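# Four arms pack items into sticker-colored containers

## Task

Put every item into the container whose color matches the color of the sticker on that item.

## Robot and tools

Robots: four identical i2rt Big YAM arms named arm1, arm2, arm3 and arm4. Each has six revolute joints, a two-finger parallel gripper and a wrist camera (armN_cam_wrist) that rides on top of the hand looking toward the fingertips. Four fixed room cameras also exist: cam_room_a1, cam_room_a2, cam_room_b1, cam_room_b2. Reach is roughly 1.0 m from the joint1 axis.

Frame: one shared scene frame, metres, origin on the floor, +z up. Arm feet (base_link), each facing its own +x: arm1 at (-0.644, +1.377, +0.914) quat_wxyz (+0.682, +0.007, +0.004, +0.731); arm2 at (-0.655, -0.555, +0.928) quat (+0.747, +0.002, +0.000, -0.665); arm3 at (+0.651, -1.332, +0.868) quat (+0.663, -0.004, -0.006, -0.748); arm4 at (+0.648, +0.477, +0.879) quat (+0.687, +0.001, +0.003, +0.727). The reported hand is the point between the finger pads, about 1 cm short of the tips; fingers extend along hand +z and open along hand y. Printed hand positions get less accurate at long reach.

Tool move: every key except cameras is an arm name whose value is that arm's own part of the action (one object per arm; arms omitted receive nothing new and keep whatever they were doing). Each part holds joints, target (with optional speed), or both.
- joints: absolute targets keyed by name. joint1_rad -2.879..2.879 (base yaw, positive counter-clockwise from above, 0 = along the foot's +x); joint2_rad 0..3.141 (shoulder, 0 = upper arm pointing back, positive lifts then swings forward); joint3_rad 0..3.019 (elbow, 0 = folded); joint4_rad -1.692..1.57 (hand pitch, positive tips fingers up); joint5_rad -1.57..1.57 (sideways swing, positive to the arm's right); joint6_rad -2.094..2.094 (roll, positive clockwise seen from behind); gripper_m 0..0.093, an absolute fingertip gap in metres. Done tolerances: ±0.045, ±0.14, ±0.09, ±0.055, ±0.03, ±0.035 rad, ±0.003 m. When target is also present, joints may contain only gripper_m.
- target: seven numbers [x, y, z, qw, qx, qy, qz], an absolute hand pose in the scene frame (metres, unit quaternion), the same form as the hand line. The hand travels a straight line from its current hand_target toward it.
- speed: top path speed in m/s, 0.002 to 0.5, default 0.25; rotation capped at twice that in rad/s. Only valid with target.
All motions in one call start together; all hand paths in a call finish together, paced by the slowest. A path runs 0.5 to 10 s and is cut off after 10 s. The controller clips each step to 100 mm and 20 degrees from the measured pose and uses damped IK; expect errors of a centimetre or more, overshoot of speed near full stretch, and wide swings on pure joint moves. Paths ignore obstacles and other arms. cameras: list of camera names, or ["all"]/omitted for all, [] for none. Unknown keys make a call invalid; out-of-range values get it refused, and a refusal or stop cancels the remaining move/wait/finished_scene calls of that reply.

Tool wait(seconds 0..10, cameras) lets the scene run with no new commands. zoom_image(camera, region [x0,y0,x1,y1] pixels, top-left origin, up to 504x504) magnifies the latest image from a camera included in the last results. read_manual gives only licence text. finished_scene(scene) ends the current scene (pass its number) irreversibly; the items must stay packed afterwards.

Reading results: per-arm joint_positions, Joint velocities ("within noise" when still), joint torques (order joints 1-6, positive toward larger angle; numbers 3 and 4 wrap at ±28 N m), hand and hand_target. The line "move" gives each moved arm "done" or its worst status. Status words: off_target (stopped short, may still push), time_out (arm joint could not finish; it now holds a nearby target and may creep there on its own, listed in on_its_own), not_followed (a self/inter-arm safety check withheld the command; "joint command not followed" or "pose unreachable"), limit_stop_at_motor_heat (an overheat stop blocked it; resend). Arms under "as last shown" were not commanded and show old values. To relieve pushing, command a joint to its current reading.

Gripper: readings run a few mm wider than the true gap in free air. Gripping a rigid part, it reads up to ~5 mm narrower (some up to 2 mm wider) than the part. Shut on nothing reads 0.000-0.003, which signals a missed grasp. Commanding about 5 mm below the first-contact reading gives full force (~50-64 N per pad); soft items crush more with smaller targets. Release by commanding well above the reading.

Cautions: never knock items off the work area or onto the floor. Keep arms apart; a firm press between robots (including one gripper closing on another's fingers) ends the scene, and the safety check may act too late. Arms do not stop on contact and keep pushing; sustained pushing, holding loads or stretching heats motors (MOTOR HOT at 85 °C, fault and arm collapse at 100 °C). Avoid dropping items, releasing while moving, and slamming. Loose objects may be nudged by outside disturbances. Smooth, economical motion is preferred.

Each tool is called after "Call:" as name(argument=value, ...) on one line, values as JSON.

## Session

Call:
move()

Call:
zoom_image(camera="cam_room_b1", region=[0, 230, 420, 504])

Call:
zoom_image(camera="cam_room_b2", region=[240, 200, 672, 460])

Call:
zoom_image(camera="cam_room_a1", region=[100, 260, 400, 440])

Call:
zoom_image(camera="cam_room_a2", region=[180, 270, 480, 450])

Scene clock: 0.00 s.
Joint torques (N m): no reading
Motor temperatures (°C): arm1=[21 23 28 23 21 21 21] | arm2=[23 24 26 22 22 20 23] | arm3=[24 23 23 23 24 23 23] | arm4=[22 22 24 22 24 21 24]
Heat: arm1: hottest joint3_rad 28 °C; arm2: hottest joint3_rad 26 °C; arm3: hottest joint1_rad 24 °C; arm4: hottest joint3_rad 24 °C.
Joint velocities: within noise
arm1.joint_positions: joint1_rad=-0.168 joint2_rad=+0.560 joint3_rad=+1.361 joint4_rad=-1.410 joint5_rad=+0.240 joint6_rad=+0.692 gripper_m=+0.09396
arm1.joint_status: not commanded
arm1.hand: x=-0.5745 y=+1.5715 z=+1.4388 quat_wxyz=(-0.303, +0.280, -0.837, -0.359) (m; scene frame)
arm1.hand_target: x=-0.5746 y=+1.5689 z=+1.4515 quat_wxyz=(-0.308, +0.276, -0.832, -0.370) (m; scene frame)
arm1.hand_status: not commanded
arm2.joint_positions: joint1_rad=+0.198 joint2_rad=+0.483 joint3_rad=+1.641 joint4_rad=-1.210 joint5_rad=-0.086 joint6_rad=-0.484 gripper_m=+0.09396
arm2.joint_status: not commanded
arm2.hand: x=-0.6069 y=-0.6635 z=+1.6316 quat_wxyz=(-0.468, -0.246, -0.683, +0.505) (m; scene frame)
arm2.hand_target: x=-0.6088 y=-0.6576 z=+1.6378 quat_wxyz=(-0.472, -0.244, -0.677, +0.510) (m; scene frame)
arm2.hand_status: not commanded
arm3.joint_positions: joint1_rad=+0.130 joint2_rad=+0.645 joint3_rad=+1.695 joint4_rad=-1.138 joint5_rad=+0.075 joint6_rad=+0.392 gripper_m=+0.09396
arm3.joint_status: not commanded
arm3.hand: x=+0.6386 y=-1.5165 z=+1.5921 quat_wxyz=(-0.552, -0.621, -0.389, +0.398) (m; scene frame)
arm3.hand_target: x=+0.6385 y=-1.5116 z=+1.6003 quat_wxyz=(-0.558, -0.615, -0.384, +0.402) (m; scene frame)
arm3.hand_status: not commanded
arm4.joint_positions: joint1_rad=+0.147 joint2_rad=+0.437 joint3_rad=+1.709 joint4_rad=-1.566 joint5_rad=+0.245 joint6_rad=+0.670 gripper_m=+0.09396
arm4.joint_status: not commanded
arm4.hand: x=+0.6820 y=+0.5376 z=+1.5262 quat_wxyz=(-0.292, +0.355, -0.719, -0.522) (m; scene frame)
arm4.hand_target: x=+0.6829 y=+0.5336 z=+1.5314 quat_wxyz=(-0.294, +0.352, -0.714, -0.529) (m; scene frame)
arm4.hand_status: not commanded
pictures: arm1_cam_wrist, arm2_cam_wrist, arm3_cam_wrist, arm4_cam_wrist, cam_room_a1, cam_room_a2, cam_room_b1, cam_room_b2
Images, in order (width x height): arm1_cam_wrist 672x504, arm2_cam_wrist 672x504, arm3_cam_wrist 672x504, arm4_cam_wrist 672x504, cam_room_a1 672x504, cam_room_a2 672x504, cam_room_b1 672x504, cam_room_b2 672x504.

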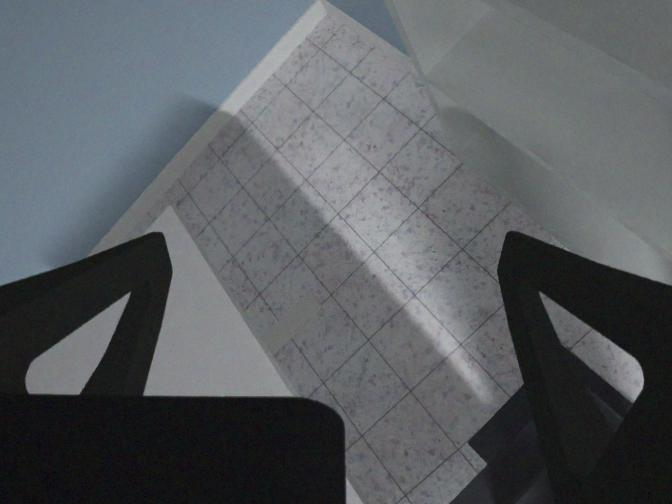

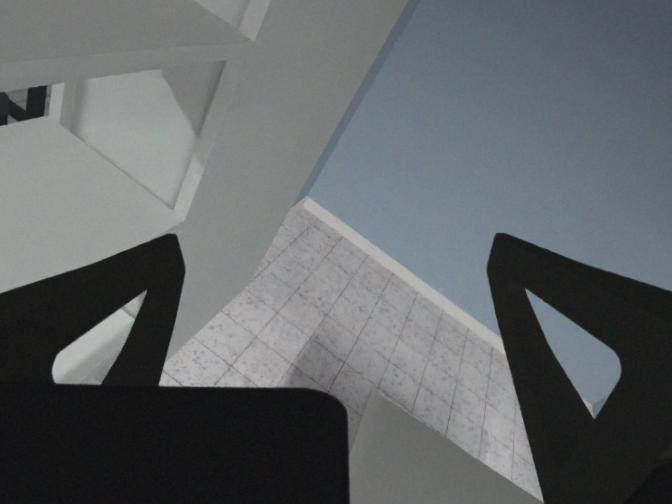

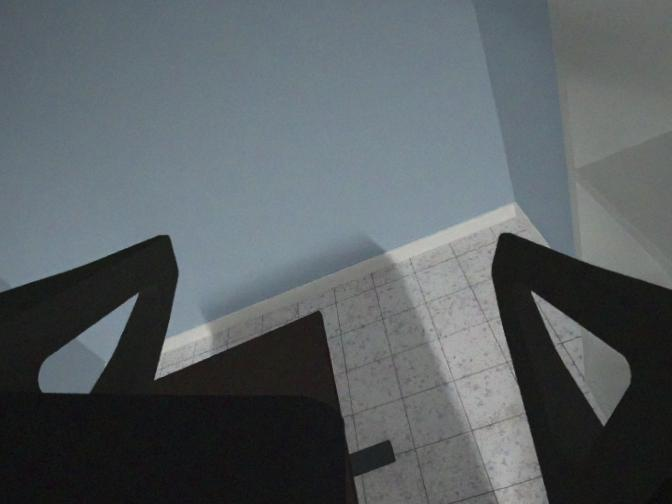

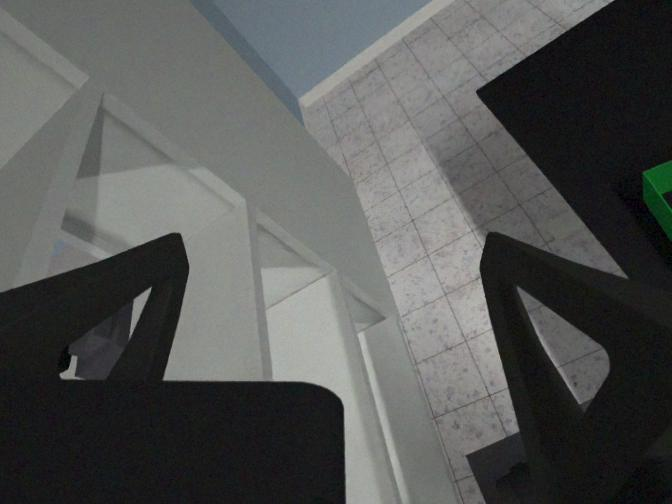

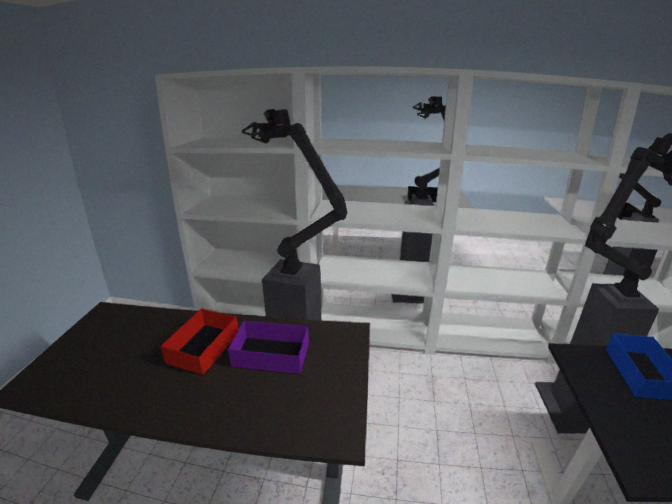

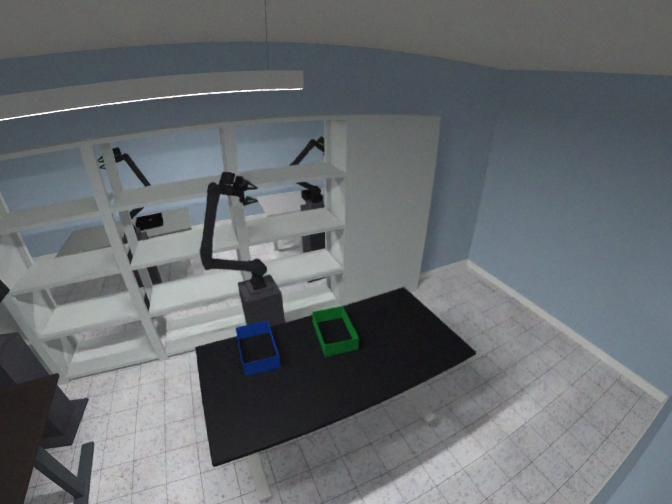

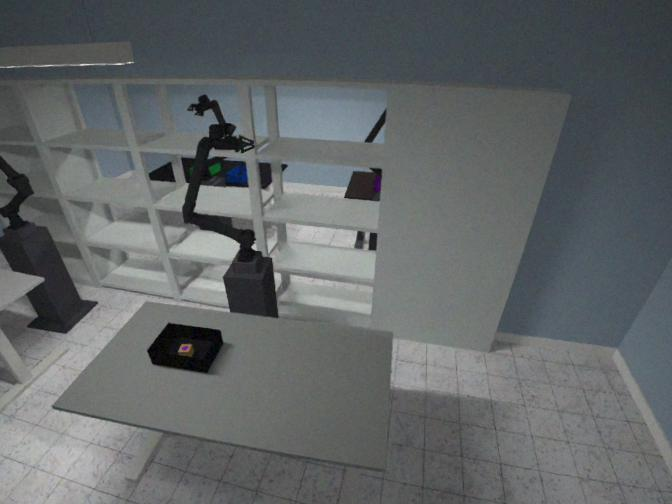

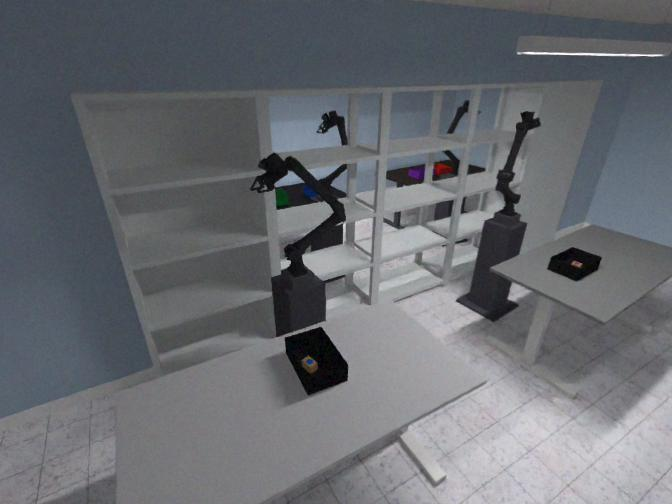

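Scaled by 1.200.

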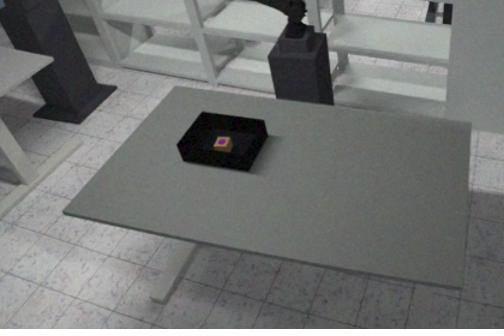

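Scaled by 1.167.

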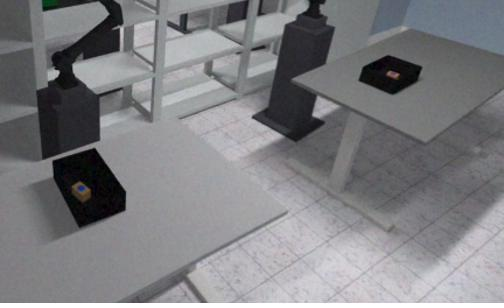

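Scaled by 1.680.

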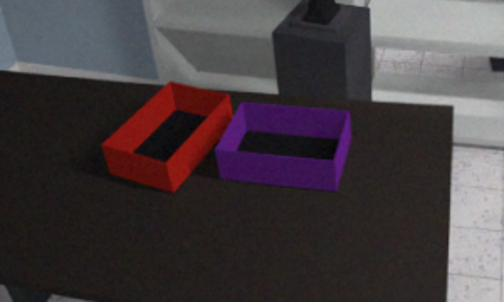

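Scaled by 1.680.

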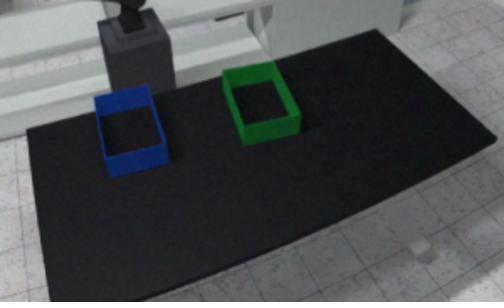

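Call:
move(arm1={"joints": {"joint1_rad": 1.044, "joint2_rad": 1.61, "joint3_rad": 1.27, "joint4_rad": -0.593, "joint5_rad": 0, "joint6_rad": 0}}, arm2={"joints": {"joint1_rad": -1.79, "joint2_rad": 1.40, "joint3_rad": 0.99, "joint4_rad": -0.524, "joint5_rad": 0, "joint6_rad": 0}}, arm3={"joints": {"joint1_rad": 1.29, "joint2_rad": 1.147, "joint3_rad": 1.088, "joint4_rad": -0.9, "joint5_rad": 0, "joint6_rad": 0}}, arm4={"joints": {"joint1_rad": -1.84, "joint2_rad": 1.147, "joint3_rad": 1.088, "joint4_rad": -0.9, "joint5_rad": 0, "joint6_rad": 0}}, cameras=["arm1_cam_wrist", "arm2_cam_wrist", "arm3_cam_wrist", "arm4_cam_wrist"])

Scene clock: 33.73 s.
Joint torques (N m): arm1=[-2.67 -13.51 12.07 2.17 0.09 -0.07] | arm2=[1.44 -13.16 11.36 2.41 -0.08 0.19] | arm3=[1.85 -8.06 11 1.28 0.11 -0.11] | arm4=[0.97 -10.05 11.32 1.17 0.07 -0.08]
Motor temperatures (°C): arm1=[21 23 31 23 21 21 21] | arm2=[23 24 28 22 22 20 23] | arm3=[24 23 25 23 24 23 23] | arm4=[22 22 25 22 24 21 24]
Heat: arm1: hottest joint3_rad 31 °C; arm2: hottest joint3_rad 28 °C; arm3: hottest joint3_rad 25 °C; arm4: hottest joint3_rad 25 °C.
move: arm1 done; arm2 done; arm3 done; arm4 done
Joint velocities: within noise
arm1.joint_positions: joint1_rad=+1.053 joint2_rad=+1.622 joint3_rad=+1.256 joint4_rad=-0.612 joint5_rad=-0.002 joint6_rad=+0.007 gripper_m=+0.09398
arm1.joint_status: all done
arm1.hand: x=-1.1845 y=+1.6388 z=+1.0878 quat_wxyz=(-0.063, +0.929, -0.216, -0.293)
arm1.hand_target: x=-1.1887 y=+1.6475 z=+1.1046 quat_wxyz=(-0.071, +0.922, -0.216, -0.313)
arm1.hand_status: not commanded
arm2.joint_positions: joint1_rad=-1.798 joint2_rad=+1.400 joint3_rad=+0.982 joint4_rad=-0.536 joint5_rad=+0.002 joint6_rad=-0.012 gripper_m=+0.09398
arm2.joint_status: all done
arm2.hand: x=-1.1680 y=-0.4984 z=+1.0870 quat_wxyz=(+0.021, -0.952, +0.046, +0.302)
arm2.hand_target: x=-1.1736 y=-0.5021 z=+1.0927 quat_wxyz=(+0.018, -0.949, +0.048, +0.312)
arm2.hand_status: not commanded
arm3.joint_positions: joint1_rad=+1.282 joint2_rad=+1.138 joint3_rad=+1.070 joint4_rad=-0.903 joint5_rad=-0.002 joint6_rad=+0.007 gripper_m=+0.09398
arm3.joint_status: all done
arm3.hand: x=+1.0585 y=-1.5050 z=+1.1446 quat_wxyz=(-0.292, -0.195, -0.934, +0.064)
arm3.hand_target: x=+1.0652 y=-1.5044 z=+1.1502 quat_wxyz=(-0.297, -0.188, -0.934, +0.066)
arm3.hand_status: not commanded
arm4.joint_positions: joint1_rad=-1.844 joint2_rad=+1.159 joint3_rad=+1.055 joint4_rad=-0.910 joint5_rad=+0.001 joint6_rad=+0.014 gripper_m=+0.09399
arm4.joint_status: all done
arm4.hand: x=+1.0812 y=+0.3825 z=+1.1341 quat_wxyz=(-0.272, -0.110, -0.956, +0.030)
arm4.hand_target: x=+1.0895 y=+0.3828 z=+1.1570 quat_wxyz=(-0.297, -0.101, -0.949, +0.034)
arm4.hand_status: not commanded
Images, in order (width x height): arm1_cam_wrist 672x504, arm2_cam_wrist 672x504, arm3_cam_wrist 672x504, arm4_cam_wrist 672x504.

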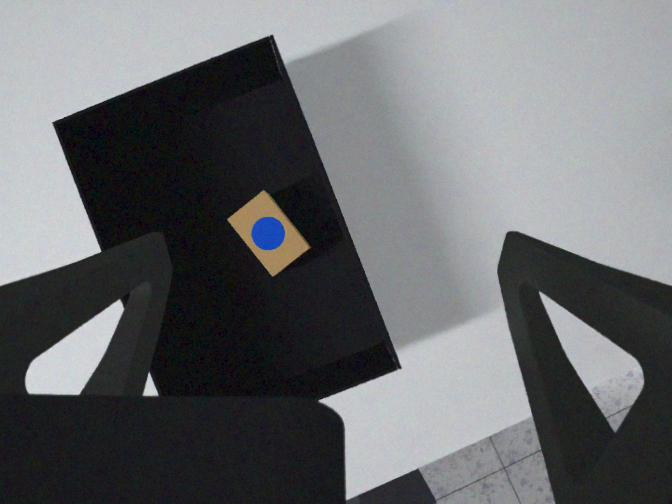

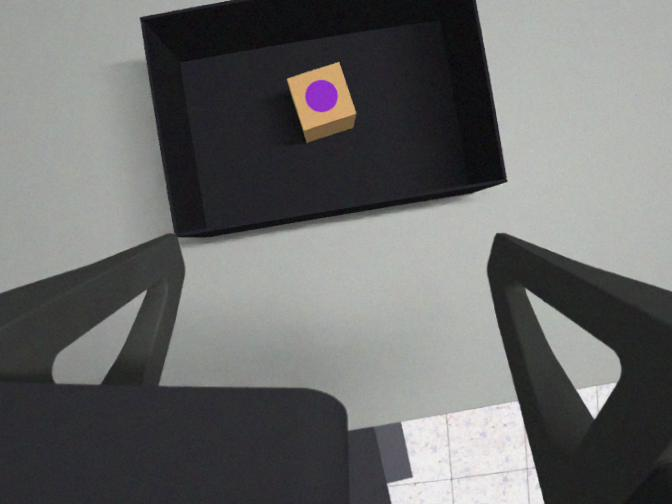

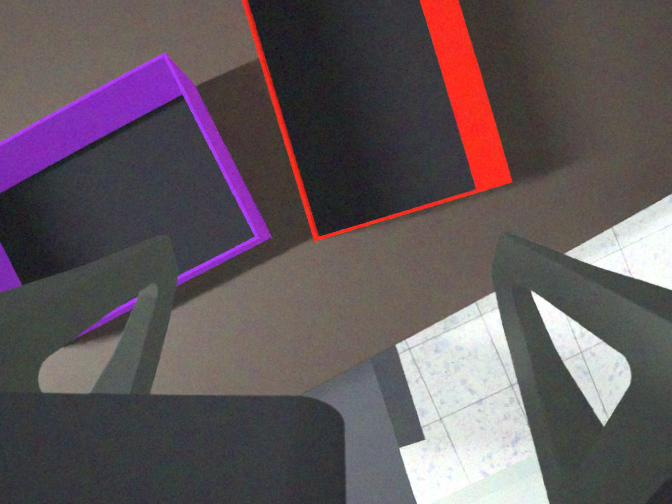

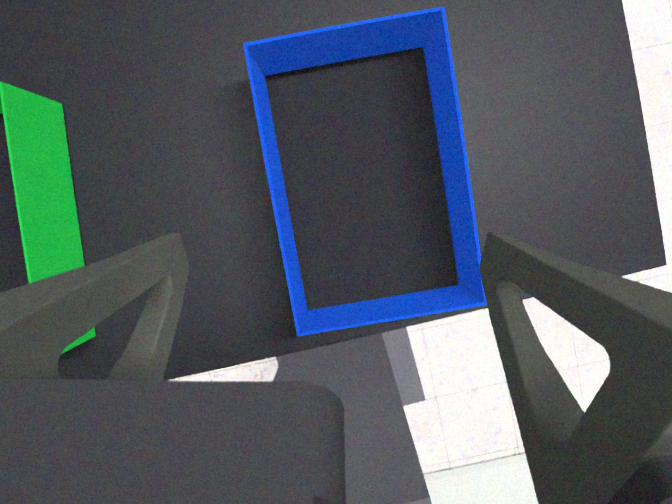

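Call:
move(arm1={"target": [-1.236, 1.592, 0.848, -0.0293, -0.9491, -0.0931, 0.2993], "speed": 0.35}, arm2={"target": [-1.325, -0.498, 0.845, -0.0296, -0.9490, -0.0939, 0.2992], "speed": 0.35}, arm3={"joints": {"joint1_rad": -1.99, "joint2_rad": 0.824, "joint3_rad": 1.026, "joint4_rad": -1.162}}, arm4={"joints": {"joint1_rad": 0.909, "joint2_rad": 0.824, "joint3_rad": 1.026, "joint4_rad": -1.162}}, cameras=["arm1_cam_wrist", "arm2_cam_wrist"])

Scene clock: 83.90 s.
Joint torques (N m): arm1=[-1.08 -16.85 10.99 1.74 -0.28 -0.02] | arm2=[-0.09 -20.54 11.22 2.28 -0.35 -0.09] | arm3=[0.67 -4.95 9.85 0.79 -0.05 -0.1] | arm4=[0.79 -3.96 9.76 0.62 0.14 -0.08]
Motor temperatures (°C): arm1=[21 24 34 23 21 21 21] | arm2=[23 25 33 22 22 20 23] | arm3=[24 23 28 23 24 23 23] | arm4=[22 23 36 22 24 21 24]
Heat: arm1: hottest joint3_rad 34 °C; arm2: hottest joint3_rad 33 °C; arm3: hottest joint3_rad 28 °C; arm4: hottest joint3_rad 36 °C.
move: arm1 off_target; arm2 off_target; arm3 done; arm4 done
Joint velocities: within noise
arm1.joint_positions: joint1_rad=+1.053 joint2_rad=+2.101 joint3_rad=+1.168 joint4_rad=-0.213 joint5_rad=-0.341 joint6_rad=-0.537 gripper_m=+0.09399
arm1.joint_status: not commanded
arm1.hand: x=-1.2075 y=+1.5850 z=+0.8245 quat_wxyz=(+0.046, +0.959, +0.079, -0.269)
arm1.hand_target: x=-1.2346 y=+1.5914 z=+0.8491 quat_wxyz=(+0.029, +0.949, +0.093, -0.299)
arm1.hand_status: off_target (0.038 m and 4.4 deg from the pose sent, 0.250 m and 37.2 deg at the start)
arm2.joint_positions: joint1_rad=-1.811 joint2_rad=+2.141 joint3_rad=+1.251 joint4_rad=-0.138 joint5_rad=-0.185 joint6_rad=-0.256 gripper_m=+0.09398
arm2.joint_status: not commanded
arm2.hand: x=-1.3032 y=-0.5060 z=+0.8349 quat_wxyz=(-0.036, -0.956, -0.089, +0.278)
arm2.hand_target: x=-1.3239 y=-0.4980 z=+0.8457 quat_wxyz=(-0.029, -0.949, -0.094, +0.299)
arm2.hand_status: off_target (0.025 m and 2.7 deg from the pose sent, 0.288 m and 17.1 deg at the start)
arm3.joint_positions: joint1_rad=-1.980 joint2_rad=+0.832 joint3_rad=+1.021 joint4_rad=-1.155 joint5_rad=+0.002 joint6_rad=+0.005 gripper_m=+0.09402
arm3.joint_status: all done
arm3.hand: x=+0.3647 y=-1.1586 z=+1.1902 quat_wxyz=(+0.072, -0.921, +0.255, +0.285)
arm3.hand_target: x=+0.3681 y=-1.1574 z=+1.1946 quat_wxyz=(+0.074, -0.920, +0.256, +0.287)
arm3.hand_status: not commanded
arm4.joint_positions: joint1_rad=+0.908 joint2_rad=+0.824 joint3_rad=+1.015 joint4_rad=-1.151 joint5_rad=-0.002 joint6_rad=+0.012 gripper_m=+0.09402
arm4.joint_status: all done
arm4.hand: x=+0.3780 y=+0.6670 z=+1.2055 quat_wxyz=(-0.085, +0.908, -0.291, -0.289)
arm4.hand_target: x=+0.3786 y=+0.6665 z=+1.2095 quat_wxyz=(-0.087, +0.910, -0.285, -0.289)
arm4.hand_status: not commanded
Images, in order (width x height): arm1_cam_wrist 672x504, arm2_cam_wrist 672x504.

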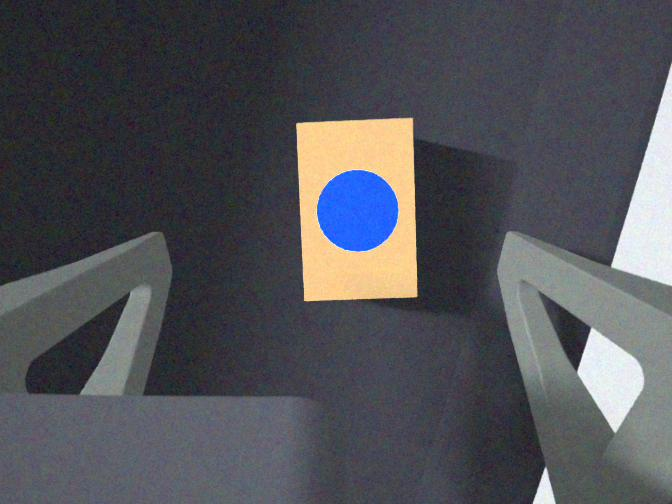

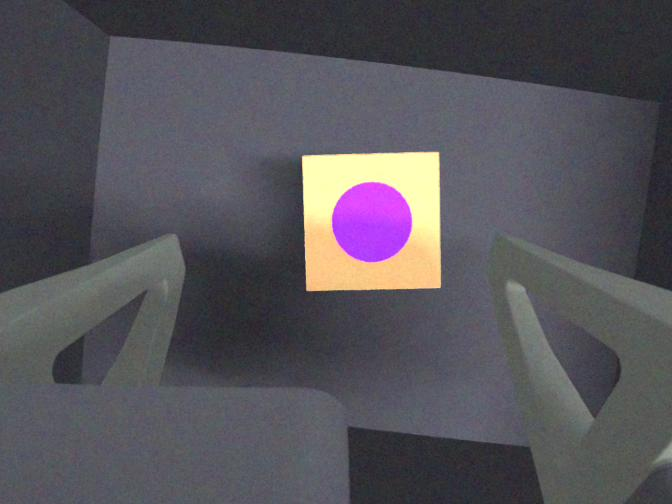

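Call:
move(arm1={"target": [-1.242, 1.598, 0.764, -0.0351, -0.9472, -0.1113, 0.2986], "speed": 0.15, "joints": {"gripper_m": 0.08}}, arm2={"target": [-1.332, -0.487, 0.770, -0.0340, -0.9476, -0.1080, 0.2988], "speed": 0.15}, cameras=["arm1_cam_wrist", "arm2_cam_wrist"])

Scene clock: 97.87 s.
Joint torques (N m): arm1=[-2.78 -16.5 9.2 1.7 -0.15 -0.06] | arm2=[0.09 -20.78 10.13 2.48 -0.38 -0.09] | arm3=[0.56 -4.78 9.84 0.87 -0.06 -0.1] | arm4=[0.97 -4.01 9.85 0.58 0.17 -0.08]
Motor temperatures (°C): arm1=[21 25 33 23 22 21 21] | arm2=[23 26 32 22 22 20 23] | arm3=[24 23 29 23 24 23 23] | arm4=[22 23 36 22 24 21 24]
Heat: arm1: hottest joint3_rad 33 °C; arm2: hottest joint3_rad 32 °C; arm3: hottest joint3_rad 29 °C; arm4: hottest joint3_rad 36 °C.
move: arm1 off_target; arm2 off_target
Joint velocities: within noise
arm1.joint_positions: joint1_rad=+1.059 joint2_rad=+2.283 joint3_rad=+1.234 joint4_rad=-0.094 joint5_rad=-0.368 joint6_rad=-0.583 gripper_m=+0.08003
arm1.joint_status: all done
arm1.hand: x=-1.2222 y=+1.5834 z=+0.7519 quat_wxyz=(+0.051, +0.954, +0.107, -0.277)
arm1.hand_target: x=-1.2411 y=+1.5979 z=+0.7650 quat_wxyz=(+0.035, +0.947, +0.111, -0.299)
arm1.hand_status: off_target (0.027 m and 3.2 deg from the pose sent, 0.071 m and 5.3 deg at the start)
arm2.joint_positions: joint1_rad=-1.834 joint2_rad=+2.304 joint3_rad=+1.315 joint4_rad=-0.043 joint5_rad=-0.214 joint6_rad=-0.300 gripper_m=+0.09398
arm2.joint_status: not commanded
arm2.hand: x=-1.3131 y=-0.4944 z=+0.7669 quat_wxyz=(-0.040, -0.954, -0.102, +0.280)
arm2.hand_target: x=-1.3311 y=-0.4870 z=+0.7707 quat_wxyz=(-0.034, -0.948, -0.108, +0.299)
arm2.hand_status: off_target (0.021 m and 2.4 deg from the pose sent, 0.074 m and 3.4 deg at the start)
arm3, arm4: as last shown
arm3.hand_target: x=+0.3681 y=-1.1573 z=+1.1946 quat_wxyz=(+0.074, -0.920, +0.256, +0.288)
arm4.hand_target: x=+0.3786 y=+0.6665 z=+1.2096 quat_wxyz=(-0.087, +0.910, -0.285, -0.289)
Images, in order (width x height): arm1_cam_wrist 672x504, arm2_cam_wrist 672x504.

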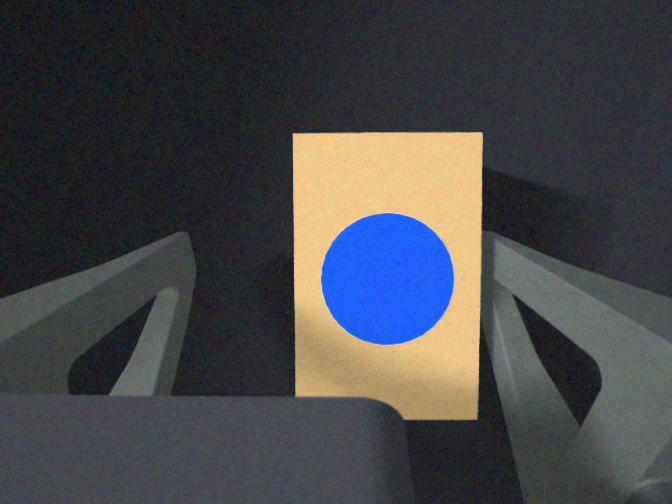

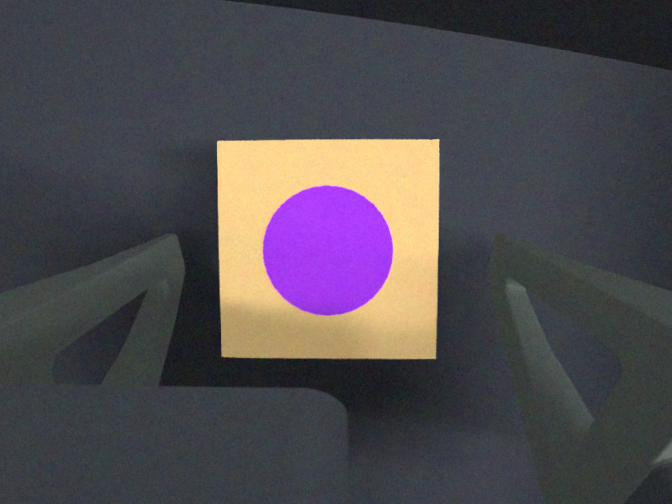

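Call:
move(arm1={"joints": {"gripper_m": 0.038}}, arm2={"joints": {"gripper_m": 0.044}}, cameras=["arm1_cam_wrist", "arm2_cam_wrist"])

Scene clock: 104.10 s.
Joint torques (N m): arm1=[-2.08 -16.56 9.51 1.74 -0.2 -0.03] | arm2=[0.09 -20.89 10.09 2.5 -0.34 -0.07] | arm3=[0.73 -4.95 9.87 0.83 -0.07 -0.11] | arm4=[0.79 -3.78 9.8 0.43 0.11 -0.06]
Motor temperatures (°C): arm1=[21 25 33 23 22 21 21] | arm2=[23 26 32 22 22 20 23] | arm3=[24 23 29 23 24 23 23] | arm4=[22 22 35 22 24 21 24]
Heat: arm1: hottest joint3_rad 33 °C; arm2: hottest joint3_rad 32 °C; arm3: hottest joint3_rad 29 °C; arm4: hottest joint3_rad 35 °C.
move: arm1 off_target; arm2 off_target
Joint velocities: within noise
arm1.joint_positions: joint1_rad=+1.059 joint2_rad=+2.283 joint3_rad=+1.234 joint4_rad=-0.094 joint5_rad=-0.367 joint6_rad=-0.584 gripper_m=+0.04371
arm1.joint_status: gripper_m off_target (ended at +0.04373, target +0.03800)
arm1.hand: x=-1.2223 y=+1.5835 z=+0.7519 quat_wxyz=(+0.051, +0.954, +0.107, -0.277)
arm1.hand_target: x=-1.2411 y=+1.5979 z=+0.7649 quat_wxyz=(+0.035, +0.947, +0.111, -0.299)
arm1.hand_status: not commanded
arm2.joint_positions: joint1_rad=-1.834 joint2_rad=+2.304 joint3_rad=+1.315 joint4_rad=-0.042 joint5_rad=-0.214 joint6_rad=-0.301 gripper_m=+0.05280
arm2.joint_status: gripper_m off_target (ended at +0.05283, target +0.04400)
arm2.hand: x=-1.3131 y=-0.4945 z=+0.7669 quat_wxyz=(-0.040, -0.953, -0.103, +0.280)
arm2.hand_target: x=-1.3310 y=-0.4870 z=+0.7706 quat_wxyz=(-0.034, -0.948, -0.108, +0.299)
arm2.hand_status: not commanded
arm3, arm4: as last shown
Images, in order (width x height): arm1_cam_wrist 672x504, arm2_cam_wrist 672x504.

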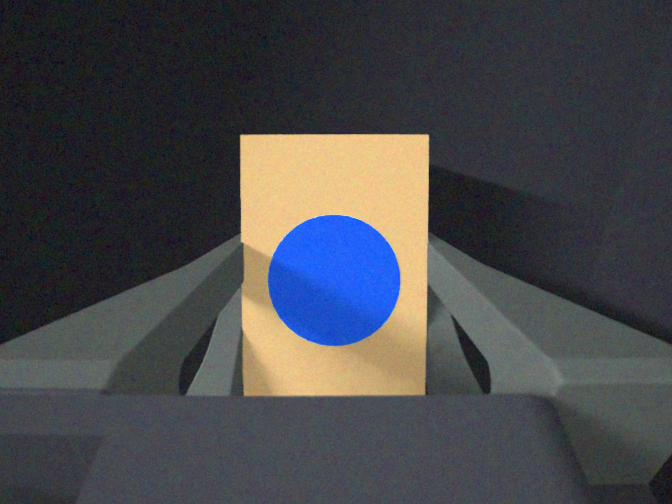

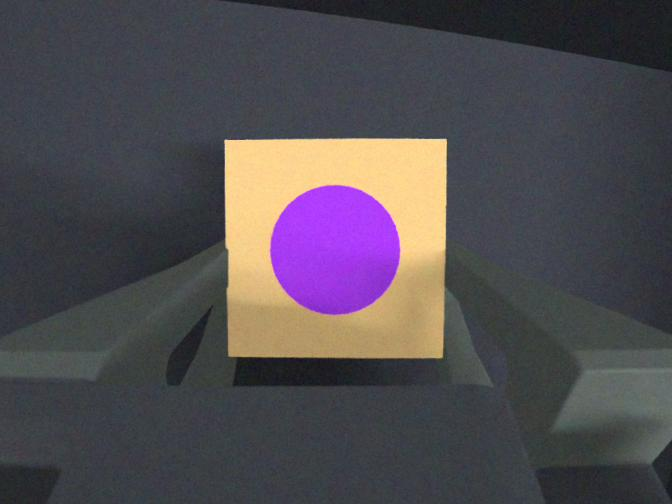

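Call:
move(arm1={"target": [-1.12, 1.575, 1.10, -0.0351, -0.9472, -0.1113, 0.2986], "speed": 0.35}, arm2={"target": [-1.20, -0.49, 1.08, -0.0340, -0.9476, -0.1080, 0.2988], "speed": 0.35}, cameras=[])

Call:
move(arm1={"joints": {"joint1_rad": -2.25, "joint2_rad": 0.824, "joint3_rad": 1.026, "joint4_rad": -1.162, "joint5_rad": 0, "joint6_rad": 0}}, arm2={"joints": {"joint1_rad": 0.913, "joint2_rad": 0.824, "joint3_rad": 1.026, "joint4_rad": -1.162, "joint5_rad": 0, "joint6_rad": 0}}, cameras=["arm1_cam_wrist", "arm2_cam_wrist"])

Scene clock: 124.37 s.
Joint torques (N m): arm1=[-2.49 -9.41 14.82 0.8 -0.38 -0.07] | arm2=[0.09 -13.98 10.56 1.35 -0.39 -0.09] | arm3=[0.62 -4.89 9.87 0.85 -0.05 -0.1] | arm4=[0.56 -3.66 9.87 0.68 0.15 -0.05]
Motor temperatures (°C): arm1=[21 26 33 23 22 21 22] | arm2=[23 27 32 22 22 20 24] | arm3=[24 23 30 23 24 23 23] | arm4=[22 22 36 22 24 21 24]
Heat: arm1: hottest joint3_rad 33 °C; arm2: hottest joint3_rad 32 °C; arm3: hottest joint3_rad 30 °C; arm4: hottest joint3_rad 36 °C.
move: arm1 off_target; arm2 done
Joint velocities: within noise
arm1.joint_positions: joint1_rad=+0.991 joint2_rad=+1.464 joint3_rad=+1.083 joint4_rad=-0.764 joint5_rad=-0.396 joint6_rad=-0.650 gripper_m=+0.04371
arm1.joint_status: not commanded
arm1.hand: x=-1.1092 y=+1.5638 z=+1.0825 quat_wxyz=(+0.045, +0.951, +0.109, -0.286)
arm1.hand_target: x=-1.1193 y=+1.5746 z=+1.1000 quat_wxyz=(+0.035, +0.947, +0.111, -0.299)
arm1.hand_status: off_target (0.023 m and 1.9 deg from the pose sent, 0.363 m and 3.2 deg at the start)
arm2.joint_positions: joint1_rad=-1.872 joint2_rad=+1.502 joint3_rad=+1.094 joint4_rad=-0.565 joint5_rad=-0.236 joint6_rad=-0.334 gripper_m=+0.05280
arm2.joint_status: not commanded
arm2.hand: x=-1.2031 y=-0.4940 z=+1.0890 quat_wxyz=(-0.033, -0.944, -0.106, +0.310)
arm2.hand_target: x=-1.1999 y=-0.4901 z=+1.0801 quat_wxyz=(-0.034, -0.948, -0.108, +0.299)
arm2.hand_status: done (0.010 m and 1.4 deg from the pose sent, 0.333 m and 2.4 deg at the start)
arm3, arm4: as last shown

Scene clock: 126.80 s.
Joint torques (N m): arm1=[-2.2 -1.79 12.98 0.91 -0.06 0.11] | arm2=[1.03 -4.72 11.92 1.4 0.15 0.21] | arm3=[0.5 -4.84 9.89 0.87 -0.06 -0.1] | arm4=[1.32 -3.9 9.85 0.57 0.09 -0.09]
Motor temperatures (°C): arm1=[21 26 33 23 22 21 22] | arm2=[23 27 32 22 22 20 24] | arm3=[24 23 30 23 24 23 23] | arm4=[22 22 36 22 24 21 24]
Heat: arm1: hottest joint3_rad 33 °C; arm2: hottest joint3_rad 32 °C; arm3: hottest joint3_rad 30 °C; arm4: hottest joint3_rad 36 °C.
move: arm1 done; arm2 done
Joint velocities: within noise
arm1.joint_positions: joint1_rad=-2.246 joint2_rad=+0.831 joint3_rad=+1.010 joint4_rad=-1.152 joint5_rad=+0.002 joint6_rad=-0.007 gripper_m=+0.04371
arm1.joint_status: all done
arm1.hand: x=-0.3674 y=+1.1873 z=+1.2298 quat_wxyz=(-0.273, -0.282, -0.915, +0.091)
arm1.hand_target: x=-0.3688 y=+1.1870 z=+1.2391 quat_wxyz=(-0.279, -0.286, -0.912, +0.092)
arm1.hand_status: not commanded
arm2.joint_positions: joint1_rad=+0.910 joint2_rad=+0.825 joint3_rad=+1.020 joint4_rad=-1.150 joint5_rad=-0.003 joint6_rad=-0.015 gripper_m=+0.05281
arm2.joint_status: all done
arm2.hand: x=-0.3718 y=-0.7277 z=+1.2560 quat_wxyz=(-0.292, -0.249, -0.920, +0.080)
arm2.hand_target: x=-0.3734 y=-0.7265 z=+1.2579 quat_wxyz=(-0.290, -0.255, -0.919, +0.079)
arm2.hand_status: not commanded
arm3, arm4: as last shown
Images, in order (width x height): arm1_cam_wrist 672x504, arm2_cam_wrist 672x504.

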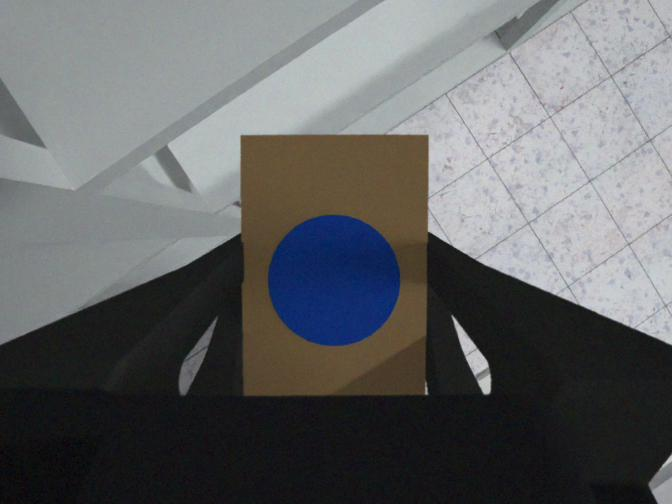

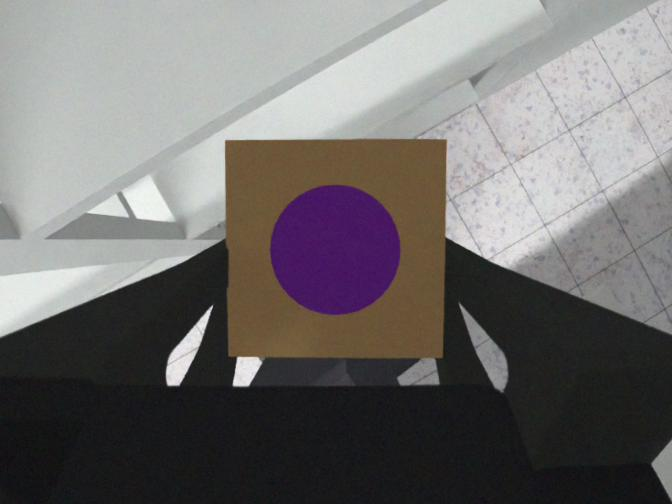

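Call:
move(arm1={"target": [-0.30, 1.137, 1.12, 0.2865, 0.2899, 0.9086, -0.0914], "speed": 0.3}, arm2={"target": [-0.30, -0.77, 1.12, 0.2897, 0.2557, 0.9188, -0.0806], "speed": 0.3}, cameras=[])

Call:
move(arm1={"target": [-0.005, 0.920, 1.12, 0.2865, 0.2899, 0.9086, -0.0914], "speed": 0.3}, arm2={"target": [-0.005, -0.947, 1.12, 0.2897, 0.2557, 0.9188, -0.0806], "speed": 0.3}, cameras=["arm2_cam_wrist", "arm3_cam_wrist"])

Scene clock: 139.67 s.
Joint torques (N m): arm1=[-1.55 -5.48 12.16 2.09 -0.05 0.13] | arm2=[1.2 -9 10.97 2.81 0.16 0.21] | arm3=[0.79 -4.89 9.91 0.84 -0.06 -0.1] | arm4=[0.56 -3.6 9.91 0.46 0.12 -0.11]
Motor temperatures (°C): arm1=[21 26 34 23 21 21 22] | arm2=[23 26 32 22 22 20 24] | arm3=[24 23 30 23 24 23 23] | arm4=[22 22 36 22 24 21 24]
Heat: arm1: hottest joint3_rad 34 °C; arm2: hottest joint3_rad 32 °C; arm3: hottest joint3_rad 30 °C; arm4: hottest joint3_rad 36 °C.
move: arm1 off_target; arm2 done
Joint velocities: within noise
arm1.joint_positions: joint1_rad=-2.246 joint2_rad=+1.081 joint3_rad=+0.838 joint4_rad=-0.745 joint5_rad=-0.002 joint6_rad=-0.002 gripper_m=+0.04371
arm1.joint_status: not commanded
arm1.hand: x=-0.3040 y=+1.1431 z=+1.1076 quat_wxyz=(-0.267, -0.285, -0.917, +0.086)
arm1.hand_target: x=-0.3003 y=+1.1371 z=+1.1202 quat_wxyz=(-0.286, -0.290, -0.909, +0.092)
arm1.hand_status: off_target (0.014 m and 2.6 deg from the pose sent, 0.138 m and 2.0 deg at the start)
arm2.joint_positions: joint1_rad=+0.910 joint2_rad=+1.095 joint3_rad=+0.815 joint4_rad=-0.707 joint5_rad=+0.001 joint6_rad=-0.014 gripper_m=+0.05281
arm2.joint_status: not commanded
arm2.hand: x=-0.3038 y=-0.7692 z=+1.1155 quat_wxyz=(-0.277, -0.251, -0.924, +0.078)
arm2.hand_target: x=-0.3002 y=-0.7700 z=+1.1200 quat_wxyz=(-0.290, -0.256, -0.919, +0.080)
arm2.hand_status: done (0.006 m and 1.7 deg from the pose sent, 0.159 m and 0.8 deg at the start)
arm3, arm4: as last shown

Scene clock: 141.67 s.
Joint torques (N m): arm1=[-2.78 -19.37 17.81 1.03 -0.06 0.07] | arm2=[1.26 -21.54 17.11 1.33 0.14 0.21] | arm3=[0.62 -4.89 9.89 0.85 -0.06 -0.11] | arm4=[1.03 -3.66 9.78 0.72 0.11 -0.07]
Motor temperatures (°C): arm1=[21 26 34 23 21 21 22] | arm2=[23 26 32 22 22 20 24] | arm3=[24 23 30 23 24 23 23] | arm4=[22 22 36 22 24 21 24]
Heat: arm1: hottest joint3_rad 34 °C; arm2: hottest joint3_rad 32 °C; arm3: hottest joint3_rad 30 °C; arm4: hottest joint3_rad 36 °C.
move: arm1 off_target; arm2 off_target
Joint velocities: within noise
arm1.joint_positions: joint1_rad=-2.253 joint2_rad=+2.042 joint3_rad=+1.919 joint4_rad=-0.881 joint5_rad=-0.008 joint6_rad=-0.002 gripper_m=+0.04371
arm1.joint_status: not commanded
arm1.hand: x=-0.0148 y=+0.9366 z=+1.0859 quat_wxyz=(-0.260, -0.288, -0.918, +0.082)
arm1.hand_target: x=-0.0071 y=+0.9213 z=+1.1201 quat_wxyz=(-0.287, -0.290, -0.908, +0.092)
arm1.hand_status: off_target (0.039 m and 3.4 deg from the pose sent, 0.373 m and 2.6 deg at the start)
arm2.joint_positions: joint1_rad=+0.910 joint2_rad=+1.970 joint3_rad=+1.775 joint4_rad=-0.800 joint5_rad=+0.001 joint6_rad=-0.014 gripper_m=+0.05281
arm2.joint_status: not commanded
arm2.hand: x=-0.0222 y=-0.9392 z=+1.1005 quat_wxyz=(-0.273, -0.252, -0.925, +0.077)
arm2.hand_target: x=-0.0065 y=-0.9462 z=+1.1202 quat_wxyz=(-0.291, -0.256, -0.919, +0.081)
arm2.hand_status: off_target (0.027 m and 2.2 deg from the pose sent, 0.348 m and 1.7 deg at the start)
arm3, arm4: as last shown
Images, in order (width x height): arm2_cam_wrist 672x504, arm3_cam_wrist 672x504.

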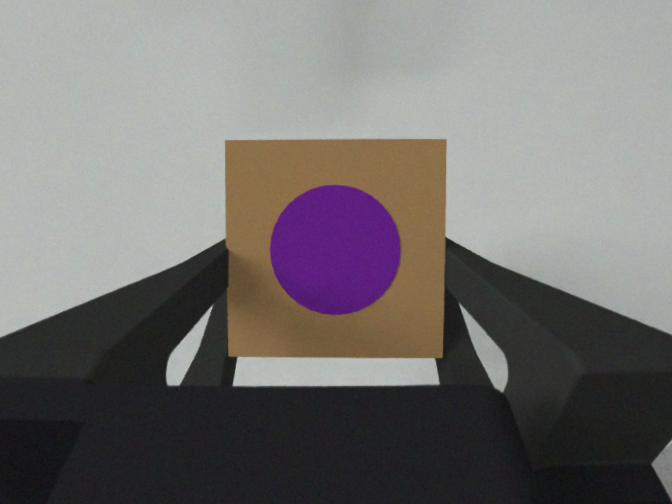

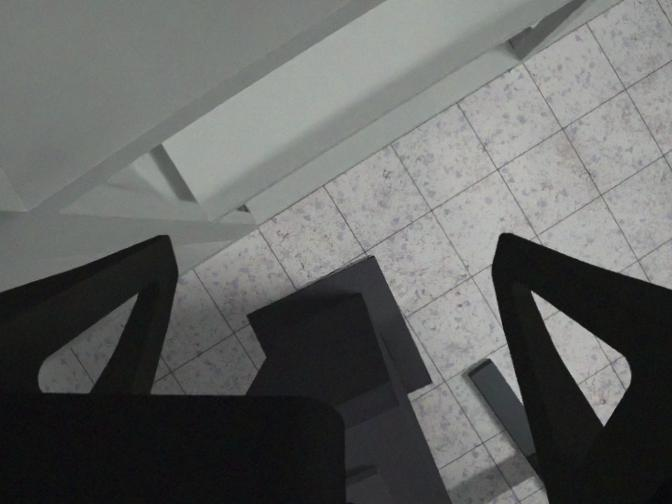

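Call:
move(arm1={"target": [0.0, 0.912, 1.03, 0.2865, 0.2899, 0.9086, -0.0914], "speed": 0.12}, arm2={"target": [0.0, -0.950, 1.035, 0.2897, 0.2557, 0.9188, -0.0806], "speed": 0.12}, cameras=[])

Call:
move(arm1={"target": [0.0, 0.912, 1.012, 0.2865, 0.2899, 0.9086, -0.0914], "speed": 0.06}, arm2={"target": [0.0, -0.950, 1.015, 0.2897, 0.2557, 0.9188, -0.0806], "speed": 0.06}, cameras=["arm1_cam_wrist", "arm2_cam_wrist"])

Scene clock: 149.83 s.
Joint torques (N m): arm1=[-3.49 -19.55 11.71 1.87 -0.02 -0.03] | arm2=[1.03 -22.24 10.69 2.84 0.13 0.21] | arm3=[0.79 -4.89 9.89 0.87 -0.05 -0.11] | arm4=[1.03 -3.66 9.73 0.69 0.15 -0.06]
Motor temperatures (°C): arm1=[21 26 35 23 21 21 22] | arm2=[23 27 35 22 22 20 24] | arm3=[24 23 30 23 24 23 23] | arm4=[22 22 36 22 24 21 24]
Heat: arm1: hottest joint3_rad 35 °C; arm2: hottest joint3_rad 35 °C; arm3: hottest joint3_rad 30 °C; arm4: hottest joint3_rad 36 °C.
move: arm1 off_target; arm2 off_target
Joint velocities: within noise
arm1.joint_positions: joint1_rad=-2.258 joint2_rad=+2.120 joint3_rad=+1.871 joint4_rad=-0.723 joint5_rad=-0.011 joint6_rad=-0.001 gripper_m=+0.04371
arm1.joint_status: not commanded
arm1.hand: x=-0.0008 y=+0.9220 z=+1.0237 quat_wxyz=(-0.275, -0.289, -0.913, +0.086)
arm1.hand_target: x=-0.0002 y=+0.9122 z=+1.0300 quat_wxyz=(-0.286, -0.290, -0.909, +0.091)
arm1.hand_status: off_target (0.012 m and 1.6 deg from the pose sent, 0.063 m and 3.4 deg at the start)
arm2.joint_positions: joint1_rad=+0.910 joint2_rad=+2.046 joint3_rad=+1.744 joint4_rad=-0.655 joint5_rad=+0.001 joint6_rad=-0.014 gripper_m=+0.05281
arm2.joint_status: not commanded
arm2.hand: x=-0.0036 y=-0.9503 z=+1.0495 quat_wxyz=(-0.291, -0.250, -0.920, +0.082)
arm2.hand_target: x=-0.0004 y=-0.9499 z=+1.0352 quat_wxyz=(-0.290, -0.256, -0.919, +0.081)
arm2.hand_status: off_target (0.015 m and 0.7 deg from the pose sent, 0.070 m and 2.2 deg at the start)
arm3, arm4: as last shown

Scene clock: 150.80 s.
Joint torques (N m): arm1=[-2.26 -18.43 10.65 2.18 -0.04 0.02] | arm2=[0.91 -21.36 10.18 2.81 0.13 0.2] | arm3=[0.67 -4.84 9.89 0.87 -0.05 -0.1] | arm4=[1.2 -4.01 9.65 0.7 0.11 -0.07]
Motor temperatures (°C): arm1=[21 26 35 23 21 21 22] | arm2=[23 27 34 22 22 20 24] | arm3=[24 23 30 23 24 23 23] | arm4=[22 22 36 22 24 21 24]
Heat: arm1: hottest joint3_rad 35 °C; arm2: hottest joint3_rad 34 °C; arm3: hottest joint3_rad 30 °C; arm4: hottest joint3_rad 36 °C.
move: arm1 off_target; arm2 off_target
Joint velocities: within noise
arm1.joint_positions: joint1_rad=-2.258 joint2_rad=+2.120 joint3_rad=+1.861 joint4_rad=-0.686 joint5_rad=-0.011 joint6_rad=-0.001 gripper_m=+0.04371
arm1.joint_status: not commanded
arm1.hand: x=+0.0029 y=+0.9195 z=+1.0236 quat_wxyz=(-0.287, -0.287, -0.909, +0.090)
arm1.hand_target: x=-0.0002 y=+0.9123 z=+1.0120 quat_wxyz=(-0.286, -0.290, -0.909, +0.091)
arm1.hand_status: off_target (0.014 m and 0.4 deg from the pose sent, 0.015 m and 1.5 deg at the start)
arm2.joint_positions: joint1_rad=+0.910 joint2_rad=+2.053 joint3_rad=+1.724 joint4_rad=-0.611 joint5_rad=+0.001 joint6_rad=-0.013 gripper_m=+0.05281
arm2.joint_status: not commanded
arm2.hand: x=-0.0017 y=-0.9514 z=+1.0403 quat_wxyz=(-0.298, -0.250, -0.917, +0.084)
arm2.hand_target: x=-0.0008 y=-0.9497 z=+1.0155 quat_wxyz=(-0.290, -0.256, -0.919, +0.081)
arm2.hand_status: off_target (0.025 m and 1.3 deg from the pose sent, 0.035 m and 0.7 deg at the start)
arm3.joint_positions: joint1_rad=-1.980 joint2_rad=+0.832 joint3_rad=+1.021 joint4_rad=-1.155 joint5_rad=+0.002 joint6_rad=+0.005 gripper_m=+0.09402
arm3.joint_status: not commanded
arm3.hand: x=+0.3647 y=-1.1586 z=+1.1902 quat_wxyz=(+0.072, -0.921, +0.255, +0.285)
arm3.hand_target: x=+0.3681 y=-1.1573 z=+1.1946 quat_wxyz=(+0.074, -0.920, +0.256, +0.288)
arm3.hand_status: not commanded
arm4.joint_positions: joint1_rad=+0.908 joint2_rad=+0.824 joint3_rad=+1.015 joint4_rad=-1.151 joint5_rad=-0.002 joint6_rad=+0.012 gripper_m=+0.09402
arm4.joint_status: not commanded
arm4.hand: x=+0.3780 y=+0.6670 z=+1.2055 quat_wxyz=(-0.085, +0.908, -0.291, -0.289)
arm4.hand_target: x=+0.3786 y=+0.6665 z=+1.2096 quat_wxyz=(-0.087, +0.910, -0.285, -0.289)
arm4.hand_status: not commanded
Images, in order (width x height): arm1_cam_wrist 672x504, arm2_cam_wrist 672x504.

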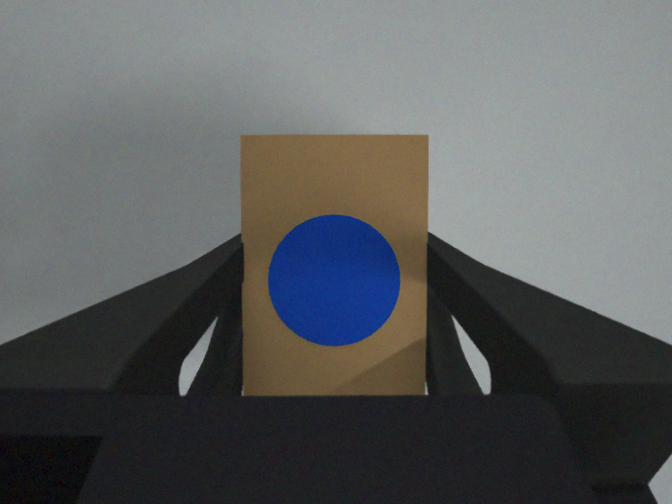

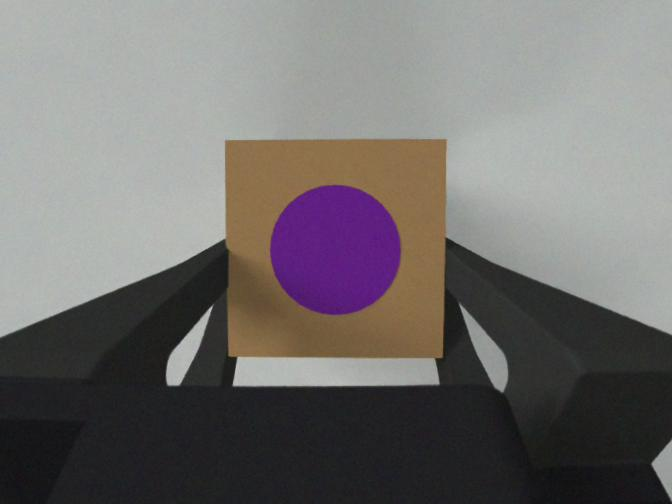

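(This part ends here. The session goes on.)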